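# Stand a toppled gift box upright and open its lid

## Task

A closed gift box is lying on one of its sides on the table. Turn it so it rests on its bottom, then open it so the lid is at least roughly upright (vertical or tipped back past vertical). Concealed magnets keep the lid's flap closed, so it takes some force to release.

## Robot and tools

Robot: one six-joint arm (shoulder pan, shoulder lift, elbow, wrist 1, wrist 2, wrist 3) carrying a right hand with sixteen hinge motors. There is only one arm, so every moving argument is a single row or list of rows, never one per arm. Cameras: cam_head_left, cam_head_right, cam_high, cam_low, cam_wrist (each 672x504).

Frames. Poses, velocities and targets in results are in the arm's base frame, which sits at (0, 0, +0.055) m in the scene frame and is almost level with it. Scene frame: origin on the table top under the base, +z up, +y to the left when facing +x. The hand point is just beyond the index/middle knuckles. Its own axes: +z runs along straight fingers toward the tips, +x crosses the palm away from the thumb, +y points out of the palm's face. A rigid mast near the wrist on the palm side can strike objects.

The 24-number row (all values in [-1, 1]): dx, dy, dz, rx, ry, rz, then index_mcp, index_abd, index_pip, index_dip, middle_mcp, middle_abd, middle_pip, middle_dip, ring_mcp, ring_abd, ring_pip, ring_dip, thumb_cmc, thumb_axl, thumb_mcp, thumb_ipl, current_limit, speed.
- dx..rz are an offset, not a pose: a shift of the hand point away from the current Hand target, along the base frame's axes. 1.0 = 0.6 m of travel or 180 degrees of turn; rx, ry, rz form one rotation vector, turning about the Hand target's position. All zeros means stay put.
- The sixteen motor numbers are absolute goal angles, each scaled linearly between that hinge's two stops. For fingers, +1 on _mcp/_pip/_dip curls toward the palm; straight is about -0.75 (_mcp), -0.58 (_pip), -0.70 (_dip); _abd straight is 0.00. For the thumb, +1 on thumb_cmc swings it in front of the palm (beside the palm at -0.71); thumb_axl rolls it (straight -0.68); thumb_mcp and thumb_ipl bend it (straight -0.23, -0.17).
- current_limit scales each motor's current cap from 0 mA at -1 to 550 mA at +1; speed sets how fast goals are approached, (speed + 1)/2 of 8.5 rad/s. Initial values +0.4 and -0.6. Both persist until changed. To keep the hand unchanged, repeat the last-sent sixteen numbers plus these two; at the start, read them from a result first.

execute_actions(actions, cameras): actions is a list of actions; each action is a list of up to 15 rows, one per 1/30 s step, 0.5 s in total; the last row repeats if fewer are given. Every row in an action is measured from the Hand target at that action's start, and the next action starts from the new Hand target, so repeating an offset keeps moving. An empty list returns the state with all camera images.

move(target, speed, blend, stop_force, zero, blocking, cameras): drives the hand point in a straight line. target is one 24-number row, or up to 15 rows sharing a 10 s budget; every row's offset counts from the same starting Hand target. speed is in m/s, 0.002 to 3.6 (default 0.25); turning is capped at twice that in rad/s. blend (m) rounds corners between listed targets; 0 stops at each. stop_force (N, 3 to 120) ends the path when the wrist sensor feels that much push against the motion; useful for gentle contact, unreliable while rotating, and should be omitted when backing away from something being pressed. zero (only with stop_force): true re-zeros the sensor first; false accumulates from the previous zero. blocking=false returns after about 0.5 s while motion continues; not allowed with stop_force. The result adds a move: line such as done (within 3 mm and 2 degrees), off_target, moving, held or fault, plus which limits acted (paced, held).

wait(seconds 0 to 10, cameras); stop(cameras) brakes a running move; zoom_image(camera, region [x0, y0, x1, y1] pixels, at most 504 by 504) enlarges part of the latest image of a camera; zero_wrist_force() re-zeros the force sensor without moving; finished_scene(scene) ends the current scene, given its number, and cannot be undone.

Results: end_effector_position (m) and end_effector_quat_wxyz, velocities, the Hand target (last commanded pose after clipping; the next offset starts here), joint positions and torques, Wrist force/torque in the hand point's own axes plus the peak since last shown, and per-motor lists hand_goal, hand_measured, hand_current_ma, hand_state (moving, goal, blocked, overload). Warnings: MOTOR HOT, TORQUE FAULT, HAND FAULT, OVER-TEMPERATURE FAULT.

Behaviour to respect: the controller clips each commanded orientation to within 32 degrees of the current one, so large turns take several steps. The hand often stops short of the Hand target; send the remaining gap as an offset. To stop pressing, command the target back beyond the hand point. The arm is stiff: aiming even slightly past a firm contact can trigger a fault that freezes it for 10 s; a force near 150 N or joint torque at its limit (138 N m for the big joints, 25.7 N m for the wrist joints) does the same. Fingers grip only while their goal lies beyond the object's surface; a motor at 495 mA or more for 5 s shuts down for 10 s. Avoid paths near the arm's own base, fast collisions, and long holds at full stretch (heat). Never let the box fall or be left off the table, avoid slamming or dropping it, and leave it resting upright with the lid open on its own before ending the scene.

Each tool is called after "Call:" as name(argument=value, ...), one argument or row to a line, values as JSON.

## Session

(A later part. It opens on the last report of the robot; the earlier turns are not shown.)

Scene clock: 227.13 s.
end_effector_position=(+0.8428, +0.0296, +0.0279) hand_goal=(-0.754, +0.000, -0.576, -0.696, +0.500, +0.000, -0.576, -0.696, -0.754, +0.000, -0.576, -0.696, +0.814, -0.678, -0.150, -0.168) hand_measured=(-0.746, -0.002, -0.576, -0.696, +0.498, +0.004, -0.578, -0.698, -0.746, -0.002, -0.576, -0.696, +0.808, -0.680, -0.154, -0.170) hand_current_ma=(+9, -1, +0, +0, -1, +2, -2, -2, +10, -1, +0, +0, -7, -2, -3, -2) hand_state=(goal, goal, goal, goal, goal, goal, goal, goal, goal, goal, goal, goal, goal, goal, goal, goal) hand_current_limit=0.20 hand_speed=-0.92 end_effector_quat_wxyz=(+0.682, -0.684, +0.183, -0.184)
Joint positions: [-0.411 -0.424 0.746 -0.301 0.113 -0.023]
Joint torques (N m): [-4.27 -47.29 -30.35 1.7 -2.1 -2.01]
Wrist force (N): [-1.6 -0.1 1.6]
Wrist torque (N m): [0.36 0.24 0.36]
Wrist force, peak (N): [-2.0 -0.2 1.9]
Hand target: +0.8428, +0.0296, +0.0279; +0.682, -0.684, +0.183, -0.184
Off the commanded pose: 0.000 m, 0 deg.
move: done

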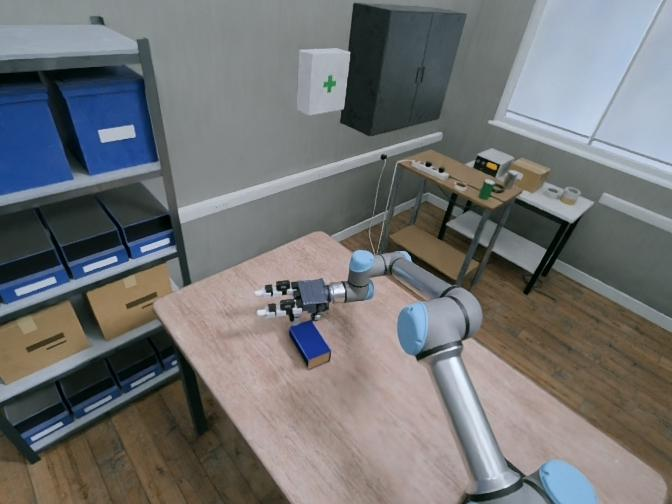

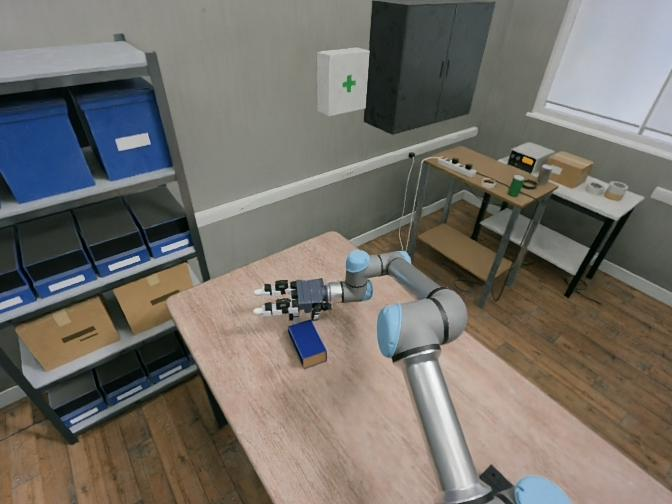

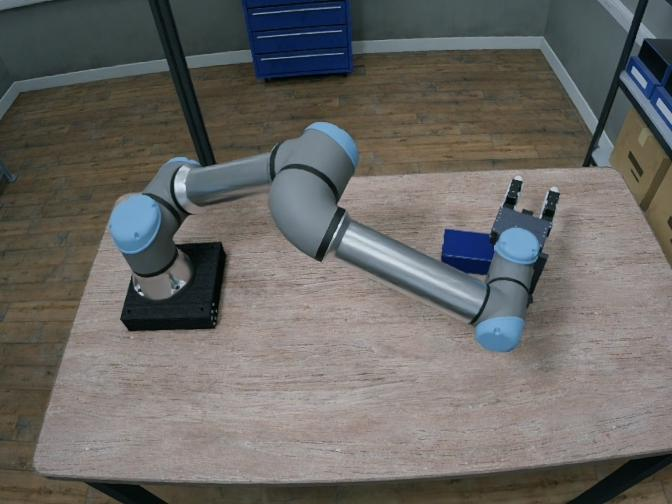

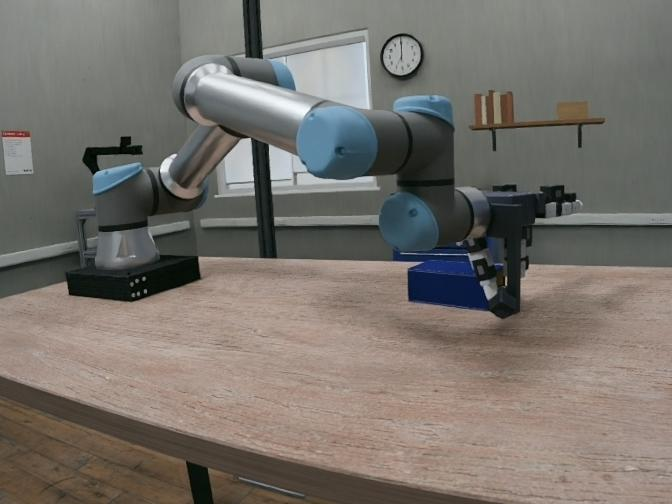

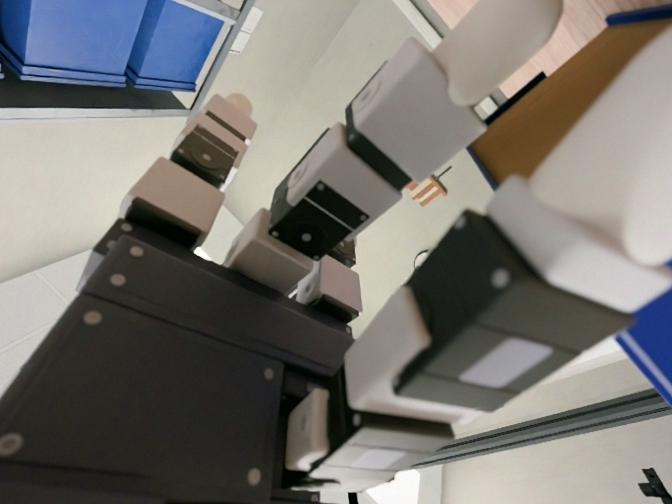

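Call:
move(
  target=[0,-0.1,0.35,0,0,0,-0.754,0,-0.576,-0.696,0.26,0,-0.576,-0.696,-0.754,0,-0.576,-0.696,0.814,-0.678,-0.45,-0.168,0.4,-0.2],
  cameras=["all"],
)

Call:
zoom_image(
  camera="cam_high",
  region=[420, 200, 540, 300],
)

Call:
zoom_image(
  camera="cam_head_left",
  region=[250, 290, 380, 390],
)

Call:
zoom_image(
  camera="cam_low",
  region=[380, 220, 540, 340],
)

Scene clock: 232.13 s.
end_effector_position=(+0.8428, -0.0304, +0.2379) hand_goal=(-0.754, +0.000, -0.576, -0.696, +0.260, +0.000, -0.576, -0.696, -0.754, +0.000, -0.576, -0.696, +0.814, -0.678, -0.450, -0.168) hand_measured=(-0.746, -0.002, -0.576, -0.696, +0.268, +0.002, -0.578, -0.698, -0.746, -0.002, -0.576, -0.696, +0.808, -0.680, -0.446, -0.170) hand_current_ma=(+9, -1, +0, +0, +10, +2, -1, -1, +11, -1, +0, +0, -6, -2, +5, -1) hand_state=(goal, goal, goal, goal, goal, goal, goal, goal, goal, goal, goal, goal, goal, goal, goal, goal) hand_current_limit=0.40 hand_speed=-0.20 end_effector_quat_wxyz=(+0.685, -0.681, +0.181, -0.184)
Joint positions: [-0.483 -0.534 0.43 -0.077 0.041 0.178]
Joint torques (N m): [-12.68 -47.21 -31.91 1.23 -1.9 -2.04]
Wrist force (N): [-1.7 0.0 1.7]
Wrist torque (N m): [0.33 0.27 0.34]
Wrist force, peak (N): [-2.1 1.9 2.5]
Hand target: +0.8428, -0.0304, +0.2379; +0.682, -0.684, +0.183, -0.184
Off the commanded pose: 0.000 m, 1 deg.
move: done

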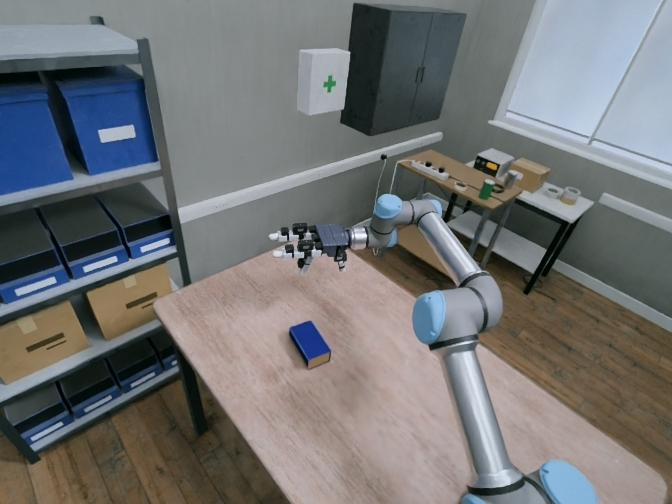

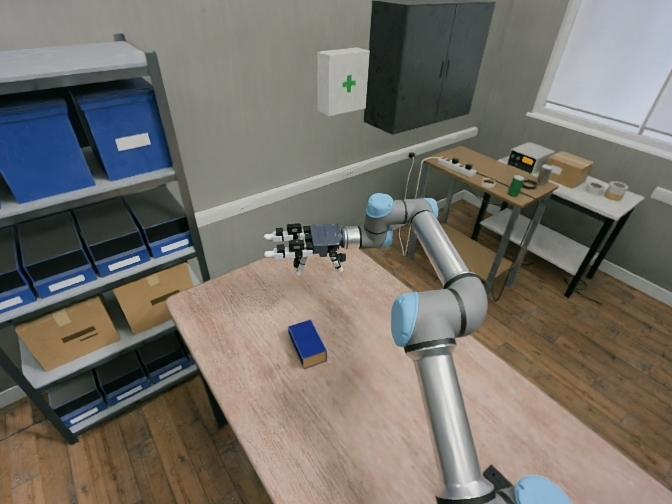

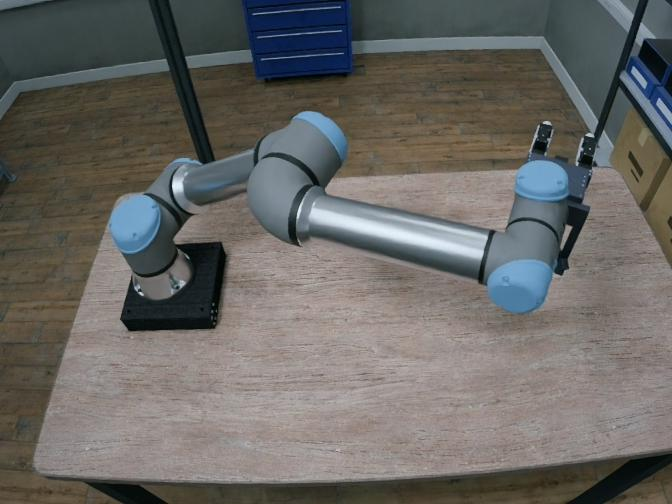

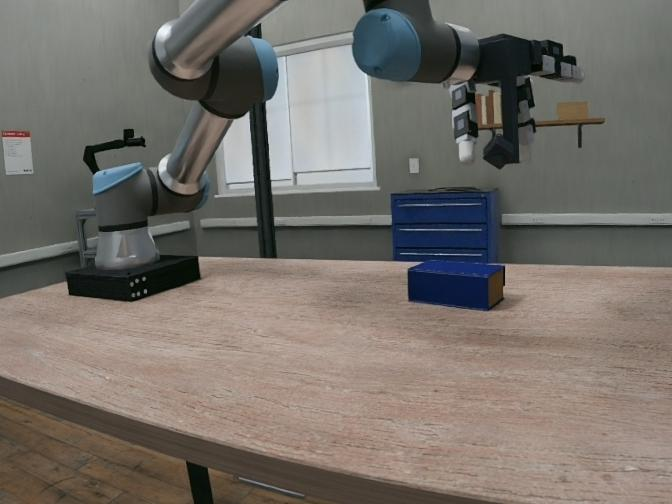

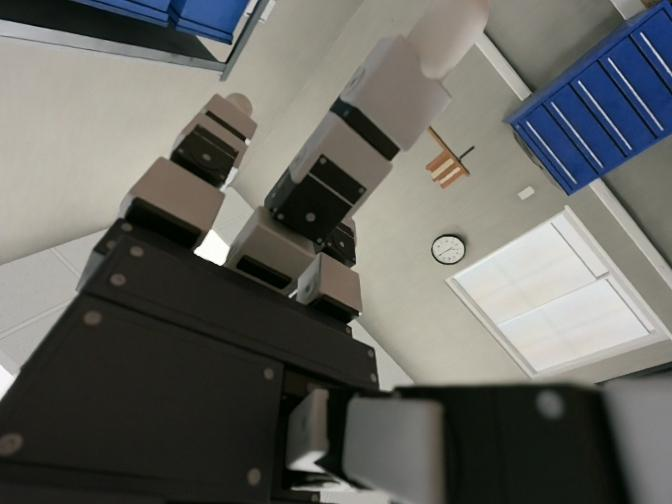

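Scaled by 4.200 from the camera's 672x504 image, which has a finer 960x720 frame.

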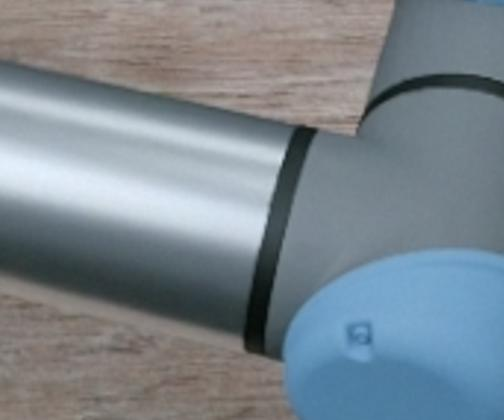

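Scaled by 3.877 from the camera's 672x504 image, which has a finer 960x720 frame.

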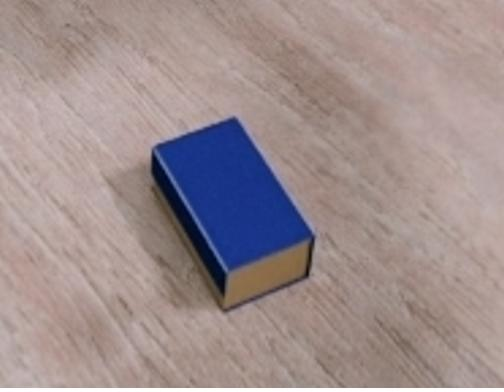

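Scaled by 3.150 from the camera's 672x504 image, which has a finer 960x720 frame.

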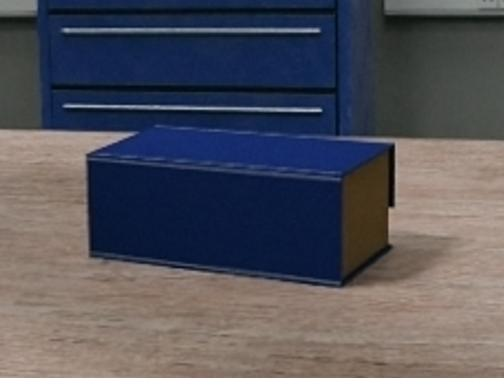

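Call:
move(
  target=[
    [-0.438,0.05,0.203,-0.5,0.134,-0.259,-0.589,0,-0.576,-0.696,-0.98,0,-0.576,-0.696,-0.98,0,-0.576,-0.696,-0.714,-0.678,-0.226,-0.168,0.4,-0.2],
    [-0.37,0.384,0.02,-0.5,0.134,-0.259,-0.589,0,-0.576,-0.696,-0.98,0,-0.576,-0.696,-0.98,0,-0.576,-0.696,-0.714,-0.678,-0.226,-0.168,0.4,-0.2],
    [-0.238,0.351,-0.197,-0.5,0.134,-0.259,-0.589,0,-0.576,-0.696,-0.98,0,-0.576,-0.696,-0.98,0,-0.576,-0.696,-0.714,-0.678,-0.226,-0.168,0.4,-0.2],
  ],
  cameras=["all"],
  blend=[0.02,0.02,0],
  speed=0.4,
)

Call:
zoom_image(
  camera="cam_high",
  region=[380, 140, 540, 290],
)

Call:
zoom_image(
  camera="cam_head_left",
  region=[220, 270, 380, 390],
)

Call:
zoom_image(
  camera="cam_low",
  region=[360, 180, 540, 330],
)

Scene clock: 295.80 s.
end_effector_position=(+0.5867, +0.0269, +0.3447) hand_goal=(-0.590, +0.000, -0.576, -0.696, -0.980, +0.000, -0.576, -0.696, -0.980, +0.000, -0.576, -0.696, -0.714, -0.678, -0.226, -0.168) hand_measured=(-0.592, -0.004, -0.576, -0.696, -0.978, -0.002, -0.576, -0.698, -0.978, -0.004, -0.576, -0.696, -0.714, -0.680, -0.224, -0.170) hand_current_ma=(-1, -2, +0, +0, +2, -1, +0, -1, +2, -2, +0, +0, +0, -2, +1, -1) hand_state=(goal, goal, goal, goal, goal, goal, goal, goal, goal, goal, goal, goal, goal, goal, goal, goal) hand_current_limit=0.40 hand_speed=-0.20 end_effector_quat_wxyz=(+0.139, +0.855, -0.350, +0.355)
Joint positions: [0.1 -0.926 0.73 1.193 2.135 -0.864]
Joint torques (N m): [-12.69 -58.74 -11.51 -0.18 -0.98 -2.18]
Wrist force (N): [-0.1 0.3 -0.9]
Wrist torque (N m): [0.19 0.18 0.05]
Wrist force, peak (N): [-9.6 -8.9 0.5]
Hand target: +0.5867, +0.0268, +0.3448; +0.139, +0.855, -0.351, +0.355 (not the last commanded pose)
Off the commanded pose: 0.295 m, 1 deg.
move: held (a check stopped the path); path passed 1 of 3 targets; limits=held
pose unreachable: on one or more control steps of this call, first in action 0 (counted from 0), an arm could not follow its commanded pose, so it was not sent that pose on those steps. It may still have moved: this result reports where it is.
cause: moving toward the commanded pose would bring two parts of the arm too close to each other (joints 4 (wrist 1) to 6 (wrist 3) lie between them).

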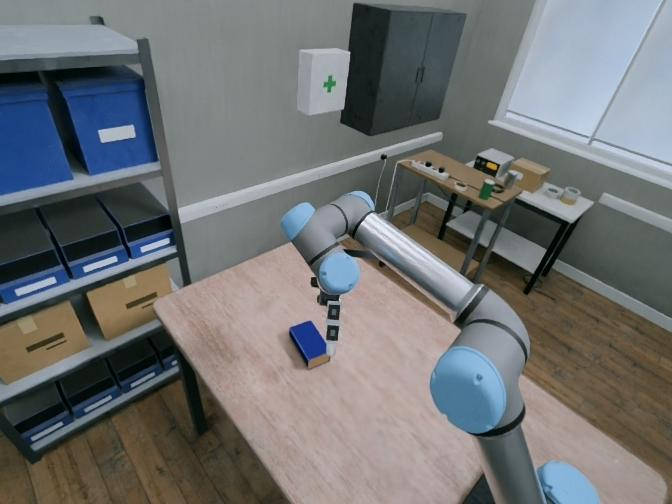

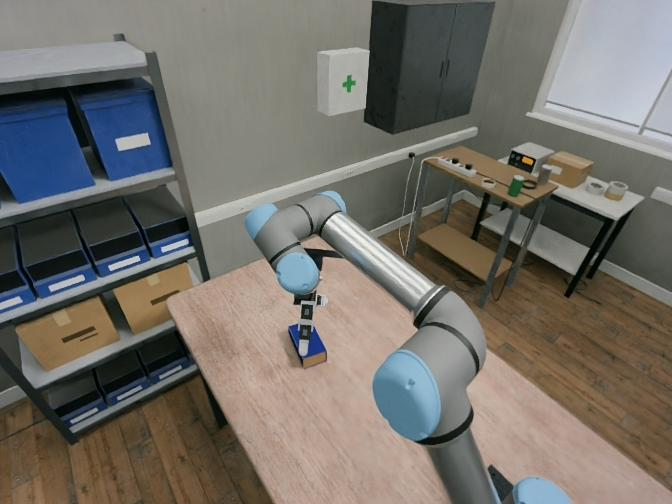

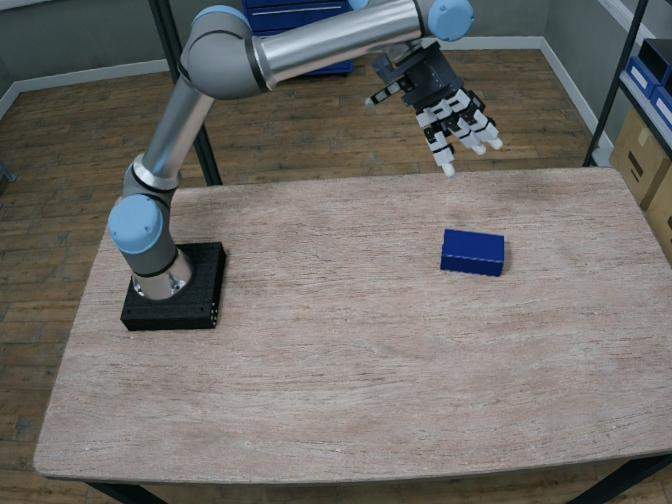

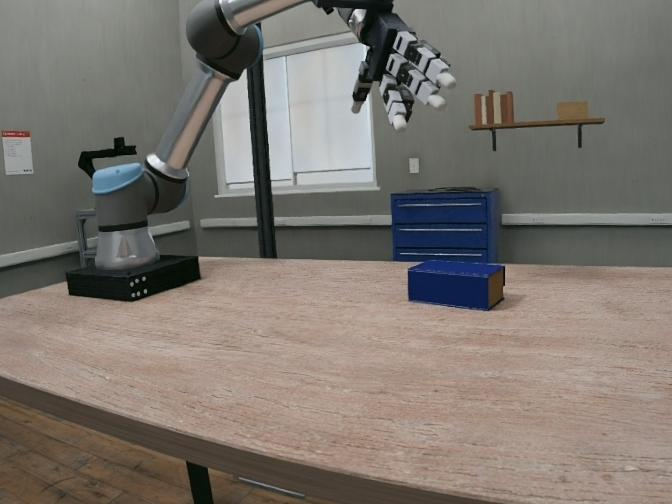

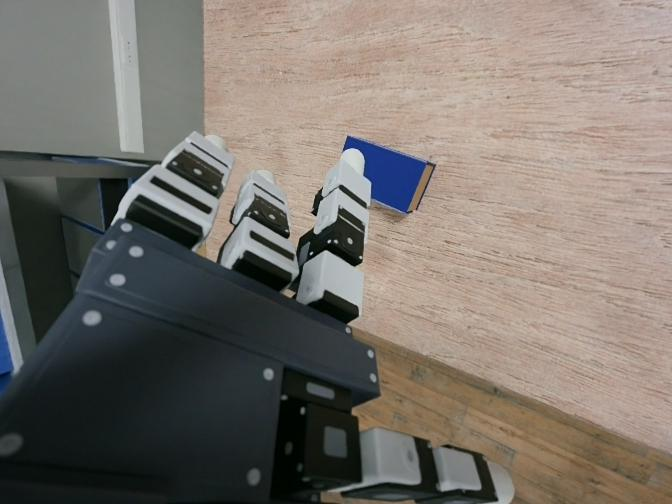

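Scaled by 3.150 from the camera's 672x504 image, which has a finer 960x720 frame.

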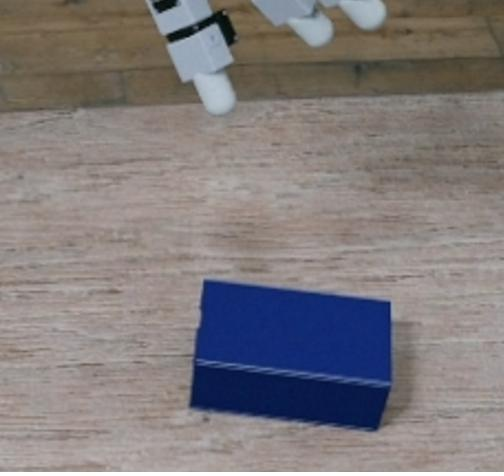

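Scaled by 3.150 from the camera's 672x504 image, which has a finer 960x720 frame.

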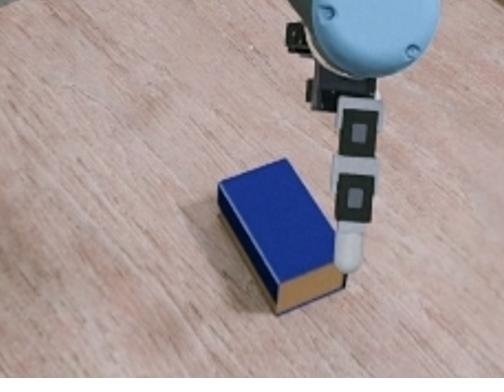

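Scaled by 2.800 from the camera's 672x504 image, which has a finer 960x720 frame.

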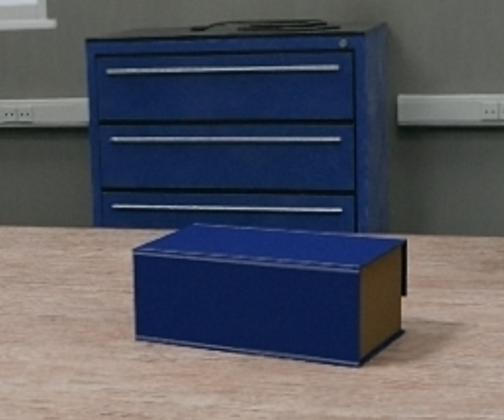

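Call:
move(
  target=[
    [0,0,0,0,0,0.163,-0.27,0,-0.576,-0.696,-0.98,0,-0.576,-0.696,-0.98,0,-0.576,-0.696,-0.714,-0.678,-0.226,-0.168,0.4,-0.2],
    [0.23,0.25,-0.15,0,0,0.163,-0.27,0,-0.576,-0.696,-0.98,0,-0.576,-0.696,-0.98,0,-0.576,-0.696,-0.714,-0.678,-0.226,-0.168,0.4,-0.2],
    [0.23,0.25,-0.43,0,0,0.163,-0.27,0,-0.576,-0.696,-0.98,0,-0.576,-0.696,-0.98,0,-0.576,-0.696,-0.714,-0.678,-0.226,-0.168,0.4,-0.2],
  ],
  cameras=["all"],
  blend=[0.02,0.02,0],
)

Call:
zoom_image(
  camera="cam_high",
  region=[400, 150, 560, 290],
)

Call:
zoom_image(
  camera="cam_head_left",
  region=[220, 270, 380, 390],
)

Call:
zoom_image(
  camera="cam_low",
  region=[380, 200, 540, 330],
)

Scene clock: 318.67 s.
end_effector_position=(+0.7247, +0.1769, +0.0869) hand_goal=(-0.270, +0.000, -0.576, -0.696, -0.980, +0.000, -0.576, -0.696, -0.980, +0.000, -0.576, -0.696, -0.714, -0.678, -0.226, -0.168) hand_measured=(-0.276, -0.004, -0.576, -0.696, -0.978, -0.002, -0.576, -0.698, -0.978, -0.004, -0.576, -0.696, -0.714, -0.680, -0.224, -0.170) hand_current_ma=(-5, -2, +0, +0, +2, -1, +0, -1, +2, -2, +0, +0, +0, -2, +1, -1) hand_state=(goal, goal, goal, goal, goal, goal, goal, goal, goal, goal, goal, goal, goal, goal, goal, goal) hand_current_limit=0.40 hand_speed=-0.20 end_effector_quat_wxyz=(+0.044, +0.916, -0.122, +0.379)
Joint positions: [0.254 -0.605 0.79 0.67 1.918 -1.182]
Joint torques (N m): [-13.19 -44.2 -11.73 -0.76 -1.48 -2.25]
Wrist force (N): [0.1 0.5 -0.7]
Wrist torque (N m): [0.21 0.16 0.07]
Wrist force, peak (N): [0.2 2.0 -1.7]
Hand target: +0.7247, +0.1768, +0.0868; +0.044, +0.916, -0.122, +0.379
Off the commanded pose: 0.000 m, 0 deg.
move: done; blend cut to 0 m at target 1

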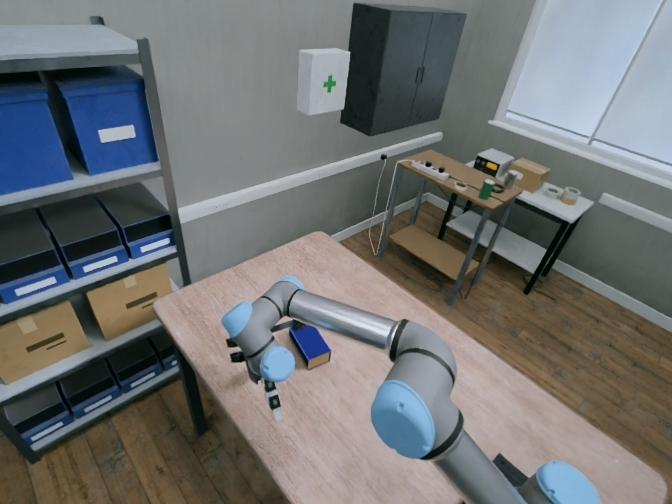

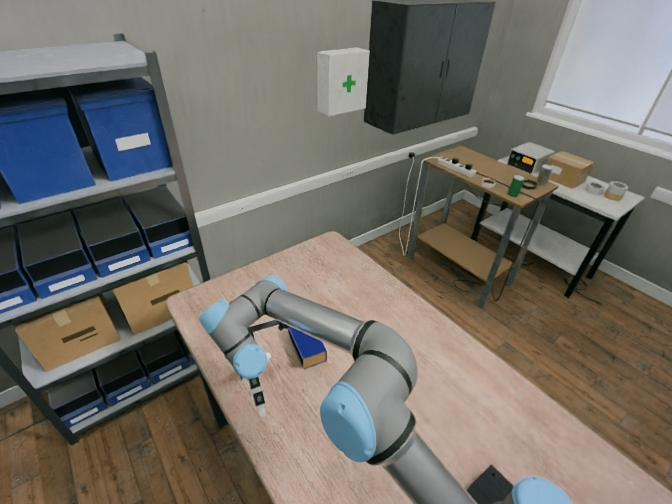

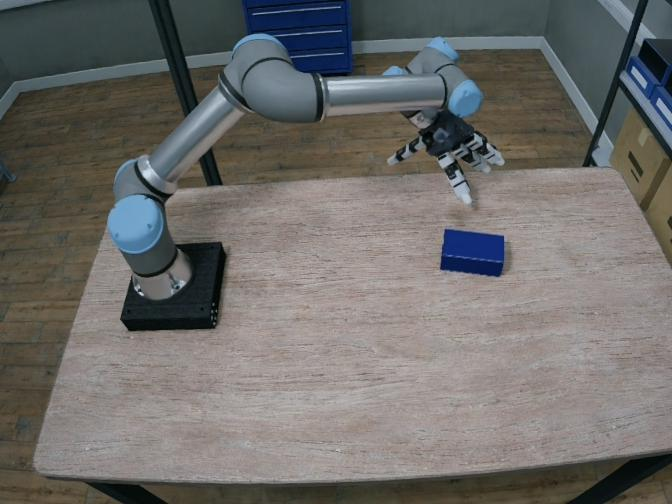

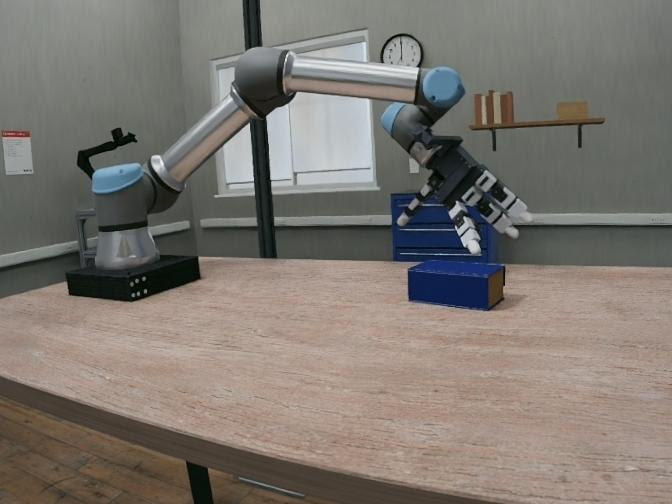

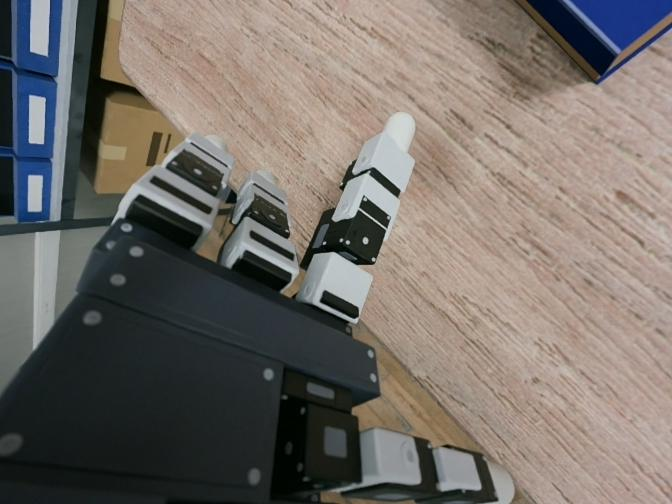

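Scaled by 3.150 from the camera's 672x504 image, which has a finer 960x720 frame.

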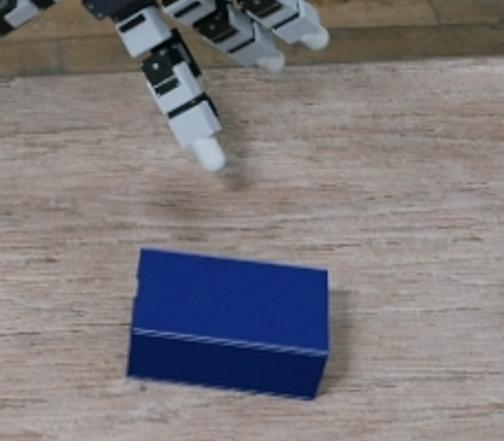

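Scaled by 3.150 from the camera's 672x504 image, which has a finer 960x720 frame.

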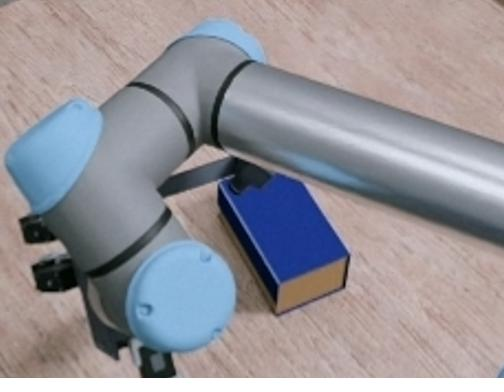

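Scaled by 3.150 from the camera's 672x504 image, which has a finer 960x720 frame.

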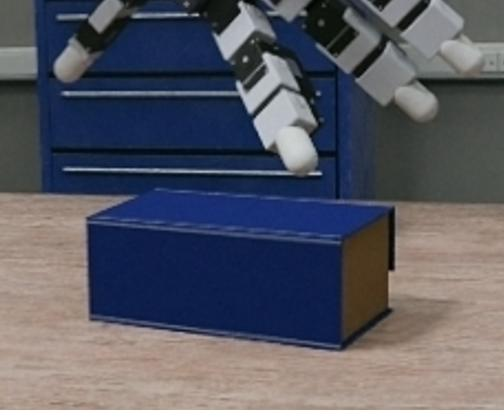

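Call:
move(
  target=[0,0,-0.06,0,0,0,-0.27,0,-0.576,-0.696,-0.98,0,-0.576,-0.696,-0.98,0,-0.576,-0.696,-0.714,-0.678,-0.226,-0.168,0.4,-0.2],
  speed=0.15,
)

Call:
move(
  target=[0,0,-0.05,0,0,0,-0.27,0,-0.576,-0.696,-0.98,0,-0.576,-0.696,-0.98,0,-0.576,-0.696,-0.714,-0.678,-0.226,-0.168,0.4,-0.2],
  speed=0.015,
  stop_force=3,
  cameras=["cam_high","cam_low","cam_wrist"],
)

Call:
zoom_image(
  camera="cam_high",
  region=[400, 150, 560, 290],
)

Call:
zoom_image(
  camera="cam_low",
  region=[380, 200, 540, 330],
)

Scene clock: 326.53 s.
end_effector_position=(+0.7247, +0.1768, +0.0509) hand_goal=(-0.270, +0.000, -0.576, -0.696, -0.980, +0.000, -0.576, -0.696, -0.980, +0.000, -0.576, -0.696, -0.714, -0.678, -0.226, -0.168) hand_measured=(-0.276, -0.004, -0.576, -0.696, -0.978, -0.002, -0.576, -0.698, -0.978, -0.004, -0.576, -0.696, -0.714, -0.680, -0.224, -0.170) hand_current_ma=(-5, -2, +0, +0, +2, -1, +0, -1, +2, -2, +0, +0, +0, -2, +1, -1) hand_state=(goal, goal, goal, goal, goal, goal, goal, goal, goal, goal, goal, goal, goal, goal, goal, goal) hand_current_limit=0.40 hand_speed=-0.20 end_effector_quat_wxyz=(+0.044, +0.916, -0.122, +0.379) end_effector_velocity=(-0.001, +0.000, -0.003) end_effector_angular_velocity=(-0.001, +0.004, +0.001)
Joint positions: [0.254 -0.58 0.835 0.599 1.918 -1.182]
Joint velocities: [0 0.001 0.005 -0.003 -0.001 -0.001]
Joint torques (N m): [-10.39 -44.76 -12.1 -0.68 0.66 -1.74]
Wrist force (N): [0.1 0.8 -1.0]
Wrist torque (N m): [0.27 0.16 0.09]
Wrist force, peak (N): [0.7 0.7 -1.2]
Hand target: +0.7247, +0.1768, +0.0508; +0.044, +0.916, -0.122, +0.379
Off the commanded pose: 0.000 m, 0 deg.
move: done

Scene clock: 328.93 s.
end_effector_position=(+0.7247, +0.1768, +0.0326) hand_goal=(-0.270, +0.000, -0.576, -0.696, -0.980, +0.000, -0.576, -0.696, -0.980, +0.000, -0.576, -0.696, -0.714, -0.678, -0.226, -0.168) hand_measured=(-0.270, +0.008, -0.576, -0.696, -0.978, -0.002, -0.576, -0.698, -0.978, -0.004, -0.576, -0.696, -0.714, -0.680, -0.224, -0.170) hand_current_ma=(+0, +8, +0, +0, +2, -1, +0, -1, +2, -2, +0, +0, +0, -2, +1, -1) hand_state=(goal, goal, goal, goal, goal, goal, goal, goal, goal, goal, goal, goal, goal, goal, goal, goal) hand_current_limit=0.40 hand_speed=-0.20 end_effector_quat_wxyz=(+0.044, +0.916, -0.122, +0.379)
Joint positions: [0.254 -0.564 0.854 0.565 1.918 -1.182]
Joint torques (N m): [-9.81 -70.73 -29.68 2.59 -1.06 -1.87]
Wrist force (N): [0.6 0.4 -0.8]
Wrist torque (N m): [0.20 0.17 0.09]
Wrist force, peak (N): [1.8 -1.8 -4.1]
Hand target: +0.7247, +0.1768, +0.0326; +0.044, +0.916, -0.122, +0.379 (not the last commanded pose)
Off the commanded pose: 0.012 m, 0 deg.
move: contact
Images, in order (width x height): cam_high 672x504, cam_low 672x504, cam_wrist 672x504.

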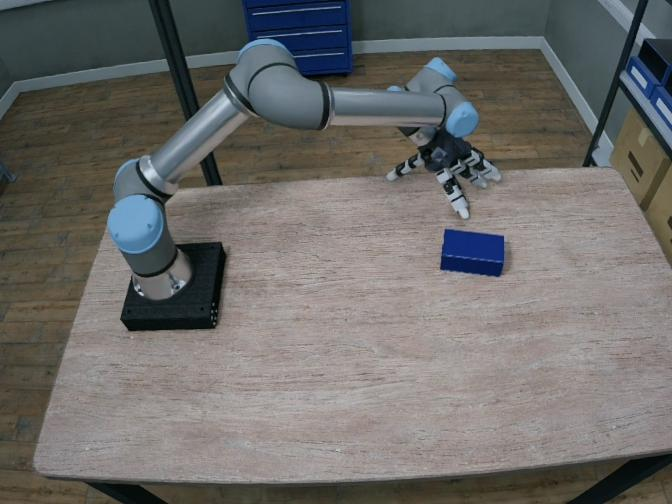

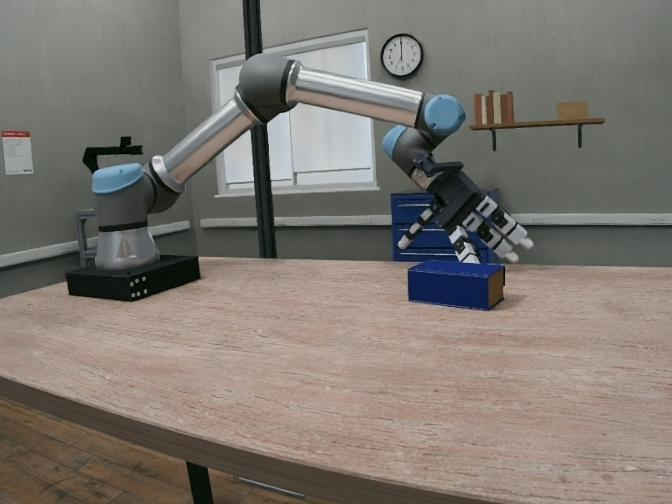

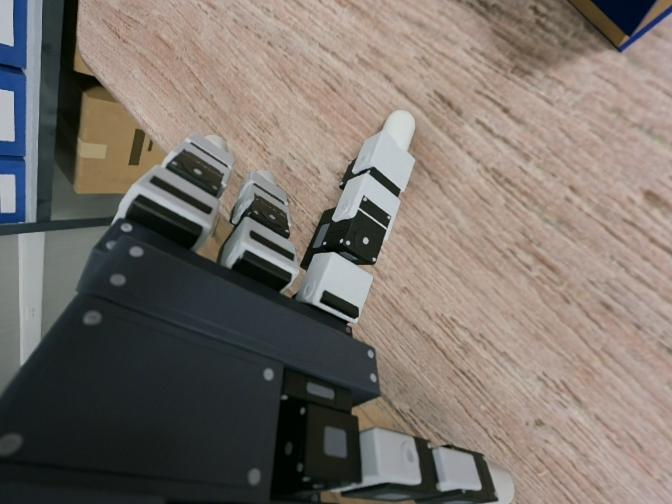

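Scaled by 3.150 from the camera's 672x504 image, which has a finer 960x720 frame.

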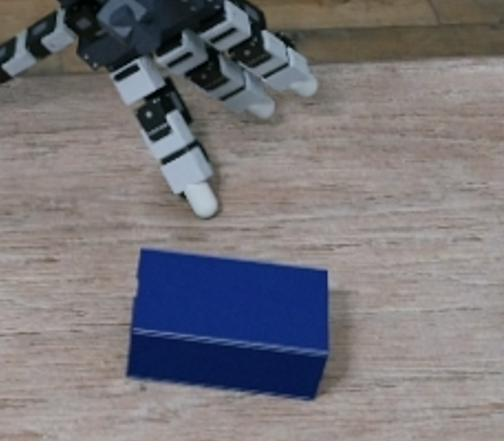

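Scaled by 3.150 from the camera's 672x504 image, which has a finer 960x720 frame.

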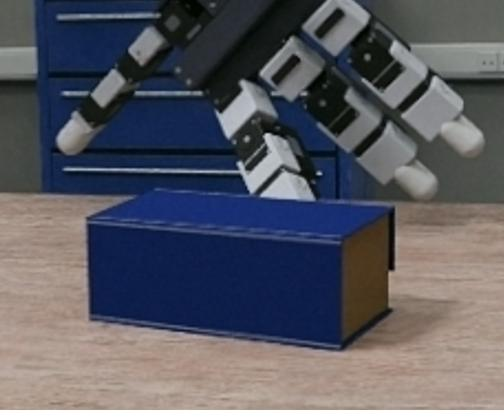

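Call:
move(
  target=[
    [0,0,0.006,0,0,0,-0.27,0,-0.576,-0.696,-0.98,0,-0.576,-0.696,-0.98,0,-0.576,-0.696,-0.714,-0.678,-0.226,-0.168,0.4,-0.2],
    [-0.0127,-0.0653,0.006,0,0,0,-0.27,0,-0.576,-0.696,-0.98,0,-0.576,-0.696,-0.98,0,-0.576,-0.696,-0.714,-0.678,-0.226,-0.168,0.4,-0.2],
  ],
  speed=0.08,
)

Call:
move(
  target=[-0.0187,-0.098,0,0,0,0,-0.27,0,-0.576,-0.696,-0.98,0,-0.576,-0.696,-0.98,0,-0.576,-0.696,-0.714,-0.678,-0.226,-0.168,0.4,-0.2],
  speed=0.015,
  stop_force=3,
  cameras=["cam_high","cam_low","cam_wrist"],
)

Call:
zoom_image(
  camera="cam_high",
  region=[400, 150, 560, 290],
)

Call:
zoom_image(
  camera="cam_wrist",
  region=[300, 0, 672, 280],
)

Scene clock: 340.03 s.
end_effector_position=(+0.7171, +0.1377, +0.0362) hand_goal=(-0.270, +0.000, -0.576, -0.696, -0.980, +0.000, -0.576, -0.696, -0.980, +0.000, -0.576, -0.696, -0.714, -0.678, -0.226, -0.168) hand_measured=(-0.270, +0.000, -0.576, -0.696, -0.978, -0.002, -0.576, -0.698, -0.978, -0.004, -0.576, -0.696, -0.714, -0.680, -0.224, -0.170) hand_current_ma=(+0, +0, +0, +0, +2, -1, +0, -1, +2, -2, +0, +0, +0, -2, +1, -1) hand_state=(goal, goal, goal, goal, goal, goal, goal, goal, goal, goal, goal, goal, goal, goal, goal, goal) hand_current_limit=0.40 hand_speed=-0.20 end_effector_quat_wxyz=(+0.044, +0.916, -0.122, +0.379)
Joint positions: [0.197 -0.638 0.984 0.494 1.88 -1.227]
Joint torques (N m): [-12.37 -67.92 -9.63 -0.82 -1.58 -2.27]
Wrist force (N): [0.1 0.5 -0.8]
Wrist torque (N m): [0.21 0.14 0.08]
Wrist force, peak (N): [0.6 0.7 -1.2]
Hand target: +0.7171, +0.1376, +0.0362; +0.044, +0.916, -0.122, +0.379
Off the commanded pose: 0.000 m, 0 deg.
move: done

Scene clock: 344.83 s.
end_effector_position=(+0.7059, +0.0788, +0.0362) hand_goal=(-0.270, +0.000, -0.576, -0.696, -0.980, +0.000, -0.576, -0.696, -0.980, +0.000, -0.576, -0.696, -0.714, -0.678, -0.226, -0.168) hand_measured=(-0.272, +0.000, -0.576, -0.696, -0.978, -0.002, -0.576, -0.698, -0.978, -0.004, -0.576, -0.696, -0.714, -0.680, -0.224, -0.170) hand_current_ma=(-2, +0, +0, +0, +2, -1, +0, -1, +2, -2, +0, +0, +0, -2, +1, -1) hand_state=(goal, goal, goal, goal, goal, goal, goal, goal, goal, goal, goal, goal, goal, goal, goal, goal) hand_current_limit=0.40 hand_speed=-0.20 end_effector_quat_wxyz=(+0.044, +0.916, -0.122, +0.379)
Joint positions: [0.106 -0.723 1.142 0.401 1.819 -1.297]
Joint torques (N m): [-13.53 -64.68 -10.33 -0.89 -1.7 -2.28]
Wrist force (N): [0.4 0.1 -1.2]
Wrist torque (N m): [0.23 0.14 0.11]
Wrist force, peak (N): [0.3 0.7 -1.2]
Hand target: +0.7059, +0.0788, +0.0362; +0.044, +0.916, -0.122, +0.379
Off the commanded pose: 0.000 m, 0 deg.
move: done
Images, in order (width x height): cam_high 672x504, cam_low 672x504, cam_wrist 672x504.

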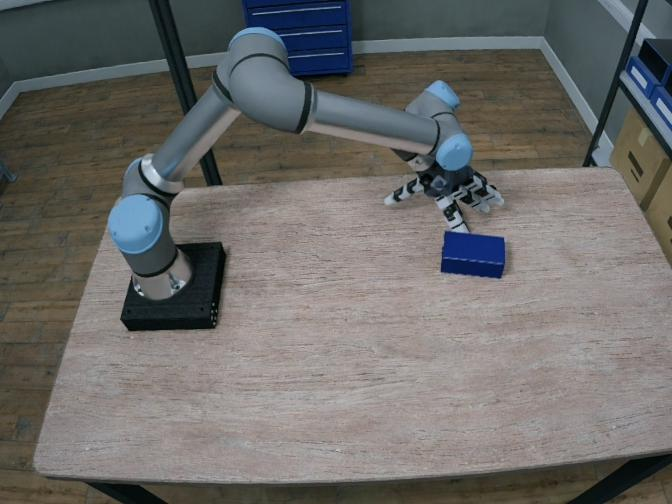

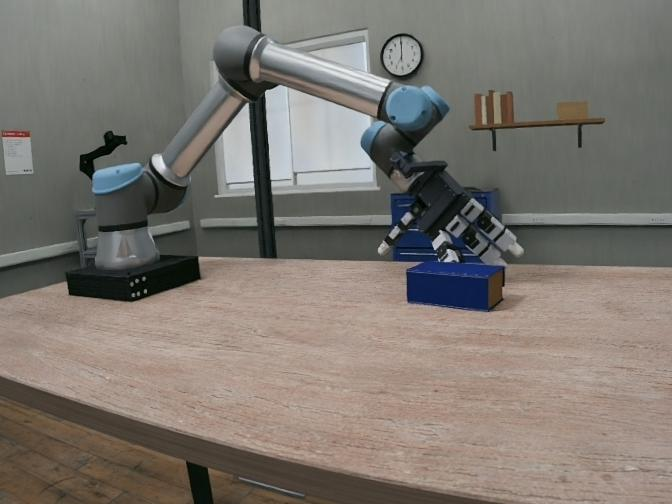

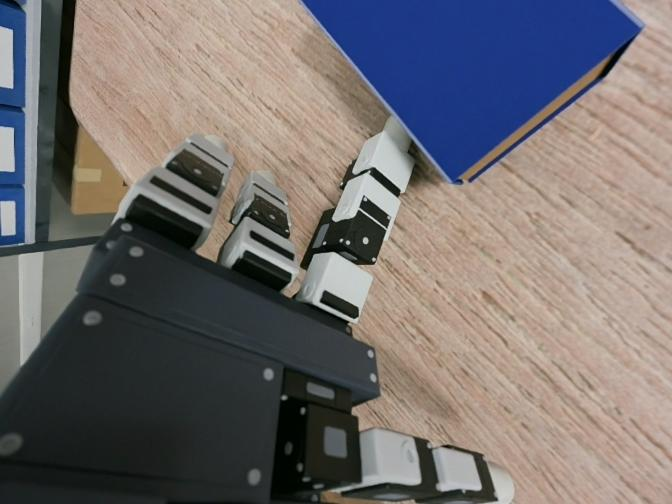

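Scaled by 3.150 from the camera's 672x504 image, which has a finer 960x720 frame.

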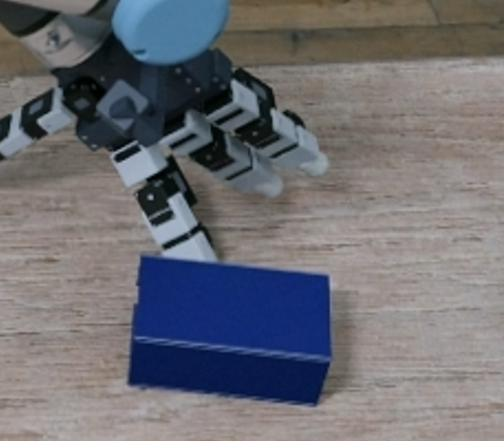

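Scaled by 1.355 from the camera's 672x504 image, which has a finer 960x720 frame.

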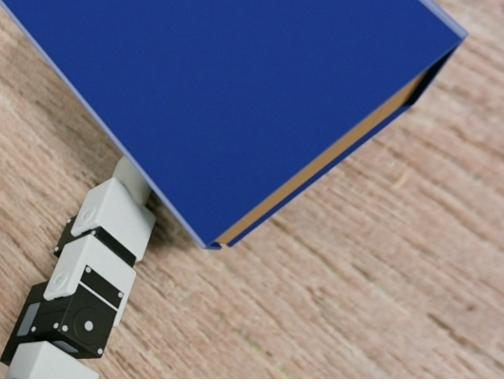

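Call:
move(
  target=[-0.001,-0.006,0.04,0,0,0,-0.27,0,-0.576,-0.696,-0.98,0,-0.576,-0.696,-0.98,0,-0.576,-0.696,-0.714,-0.678,-0.226,-0.168,0.4,-0.2],
  speed=0.03,
  cameras=["cam_high","cam_low","cam_wrist","cam_head_left"],
)

Call:
zoom_image(
  camera="cam_high",
  region=[400, 150, 560, 290],
)

Call:
zoom_image(
  camera="cam_low",
  region=[380, 200, 540, 330],
)

Call:
zoom_image(
  camera="cam_wrist",
  region=[300, 0, 672, 280],
)

Scene clock: 351.03 s.
end_effector_position=(+0.7053, +0.0753, +0.0601) hand_goal=(-0.270, +0.000, -0.576, -0.696, -0.980, +0.000, -0.576, -0.696, -0.980, +0.000, -0.576, -0.696, -0.714, -0.678, -0.226, -0.168) hand_measured=(-0.274, -0.004, -0.578, -0.696, -0.978, -0.002, -0.576, -0.698, -0.978, -0.004, -0.576, -0.696, -0.714, -0.680, -0.224, -0.170) hand_current_ma=(-5, -3, -1, +0, +2, -1, +0, -1, +2, -2, +0, +0, +0, -2, +1, -1) hand_state=(goal, goal, goal, goal, goal, goal, goal, goal, goal, goal, goal, goal, goal, goal, goal, goal) hand_current_limit=0.40 hand_speed=-0.20 end_effector_quat_wxyz=(+0.044, +0.916, -0.122, +0.379)
Joint positions: [0.1 -0.751 1.129 0.442 1.815 -1.301]
Joint torques (N m): [-13.49 -63.41 -28.46 2.5 -1.71 -2.09]
Wrist force (N): [0.1 0.3 -0.5]
Wrist torque (N m): [0.21 0.14 0.11]
Wrist force, peak (N): [0.2 0.4 -1.3]
Hand target: +0.7053, +0.0752, +0.0602; +0.044, +0.916, -0.122, +0.379
Off the commanded pose: 0.000 m, 0 deg.
move: done
Images, in order (width x height): cam_head_left 672x504, cam_high 672x504, cam_low 672x504, cam_wrist 672x504.

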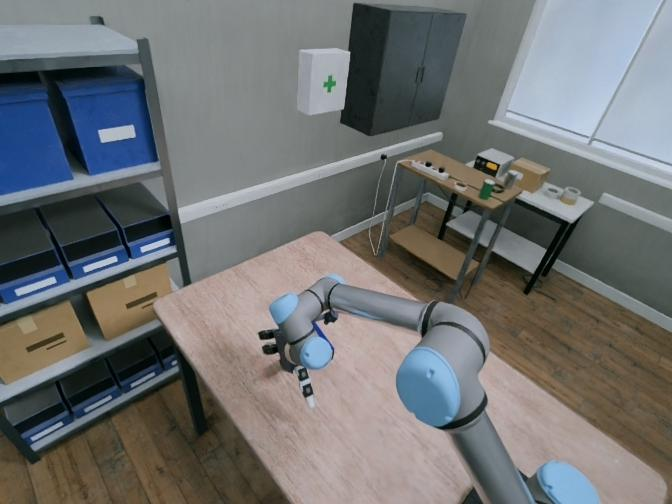

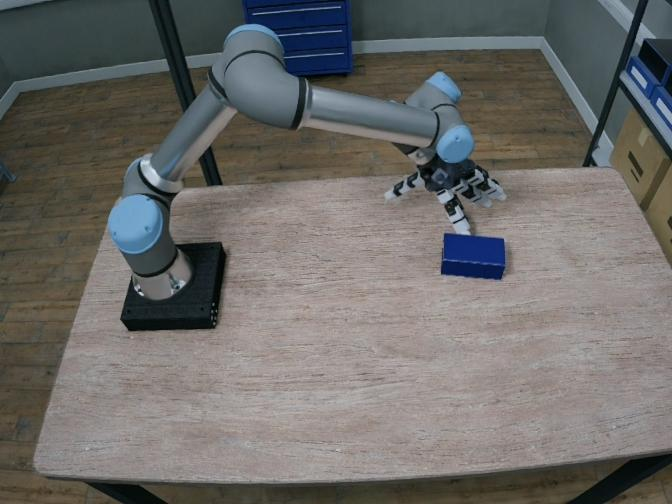

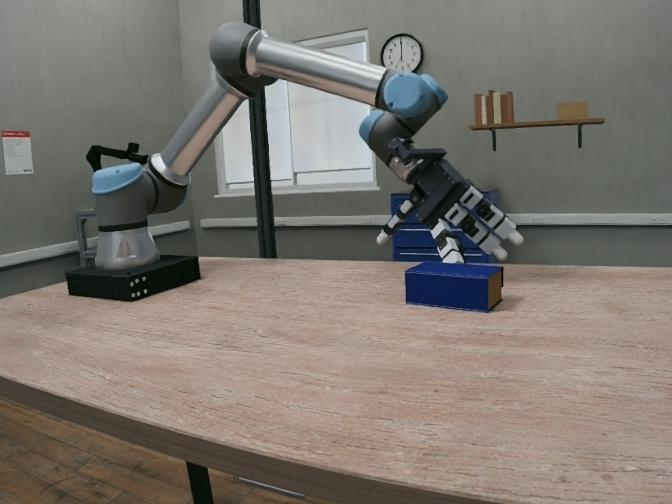

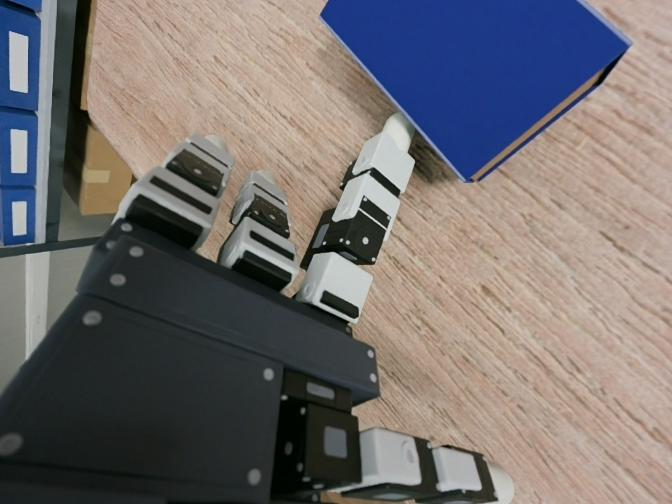

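Scaled by 3.150 from the camera's 672x504 image, which has a finer 960x720 frame.

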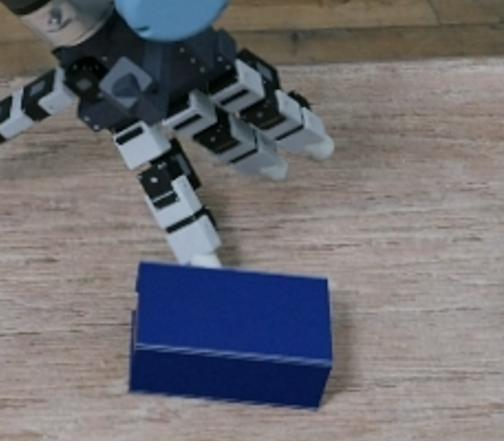

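Scaled by 3.150 from the camera's 672x504 image, which has a finer 960x720 frame.

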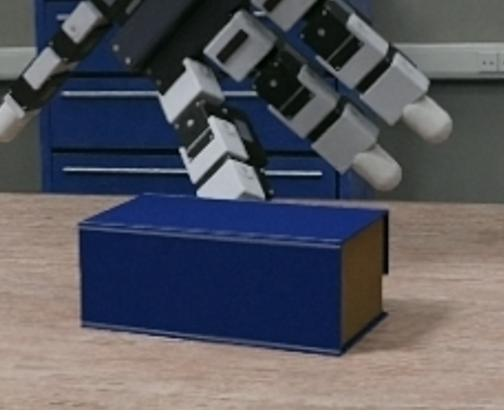

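Scaled by 1.355 from the camera's 672x504 image, which has a finer 960x720 frame.

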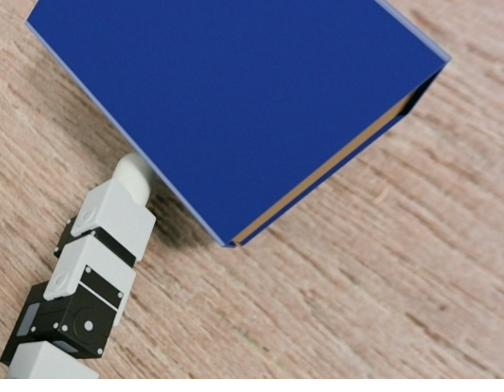

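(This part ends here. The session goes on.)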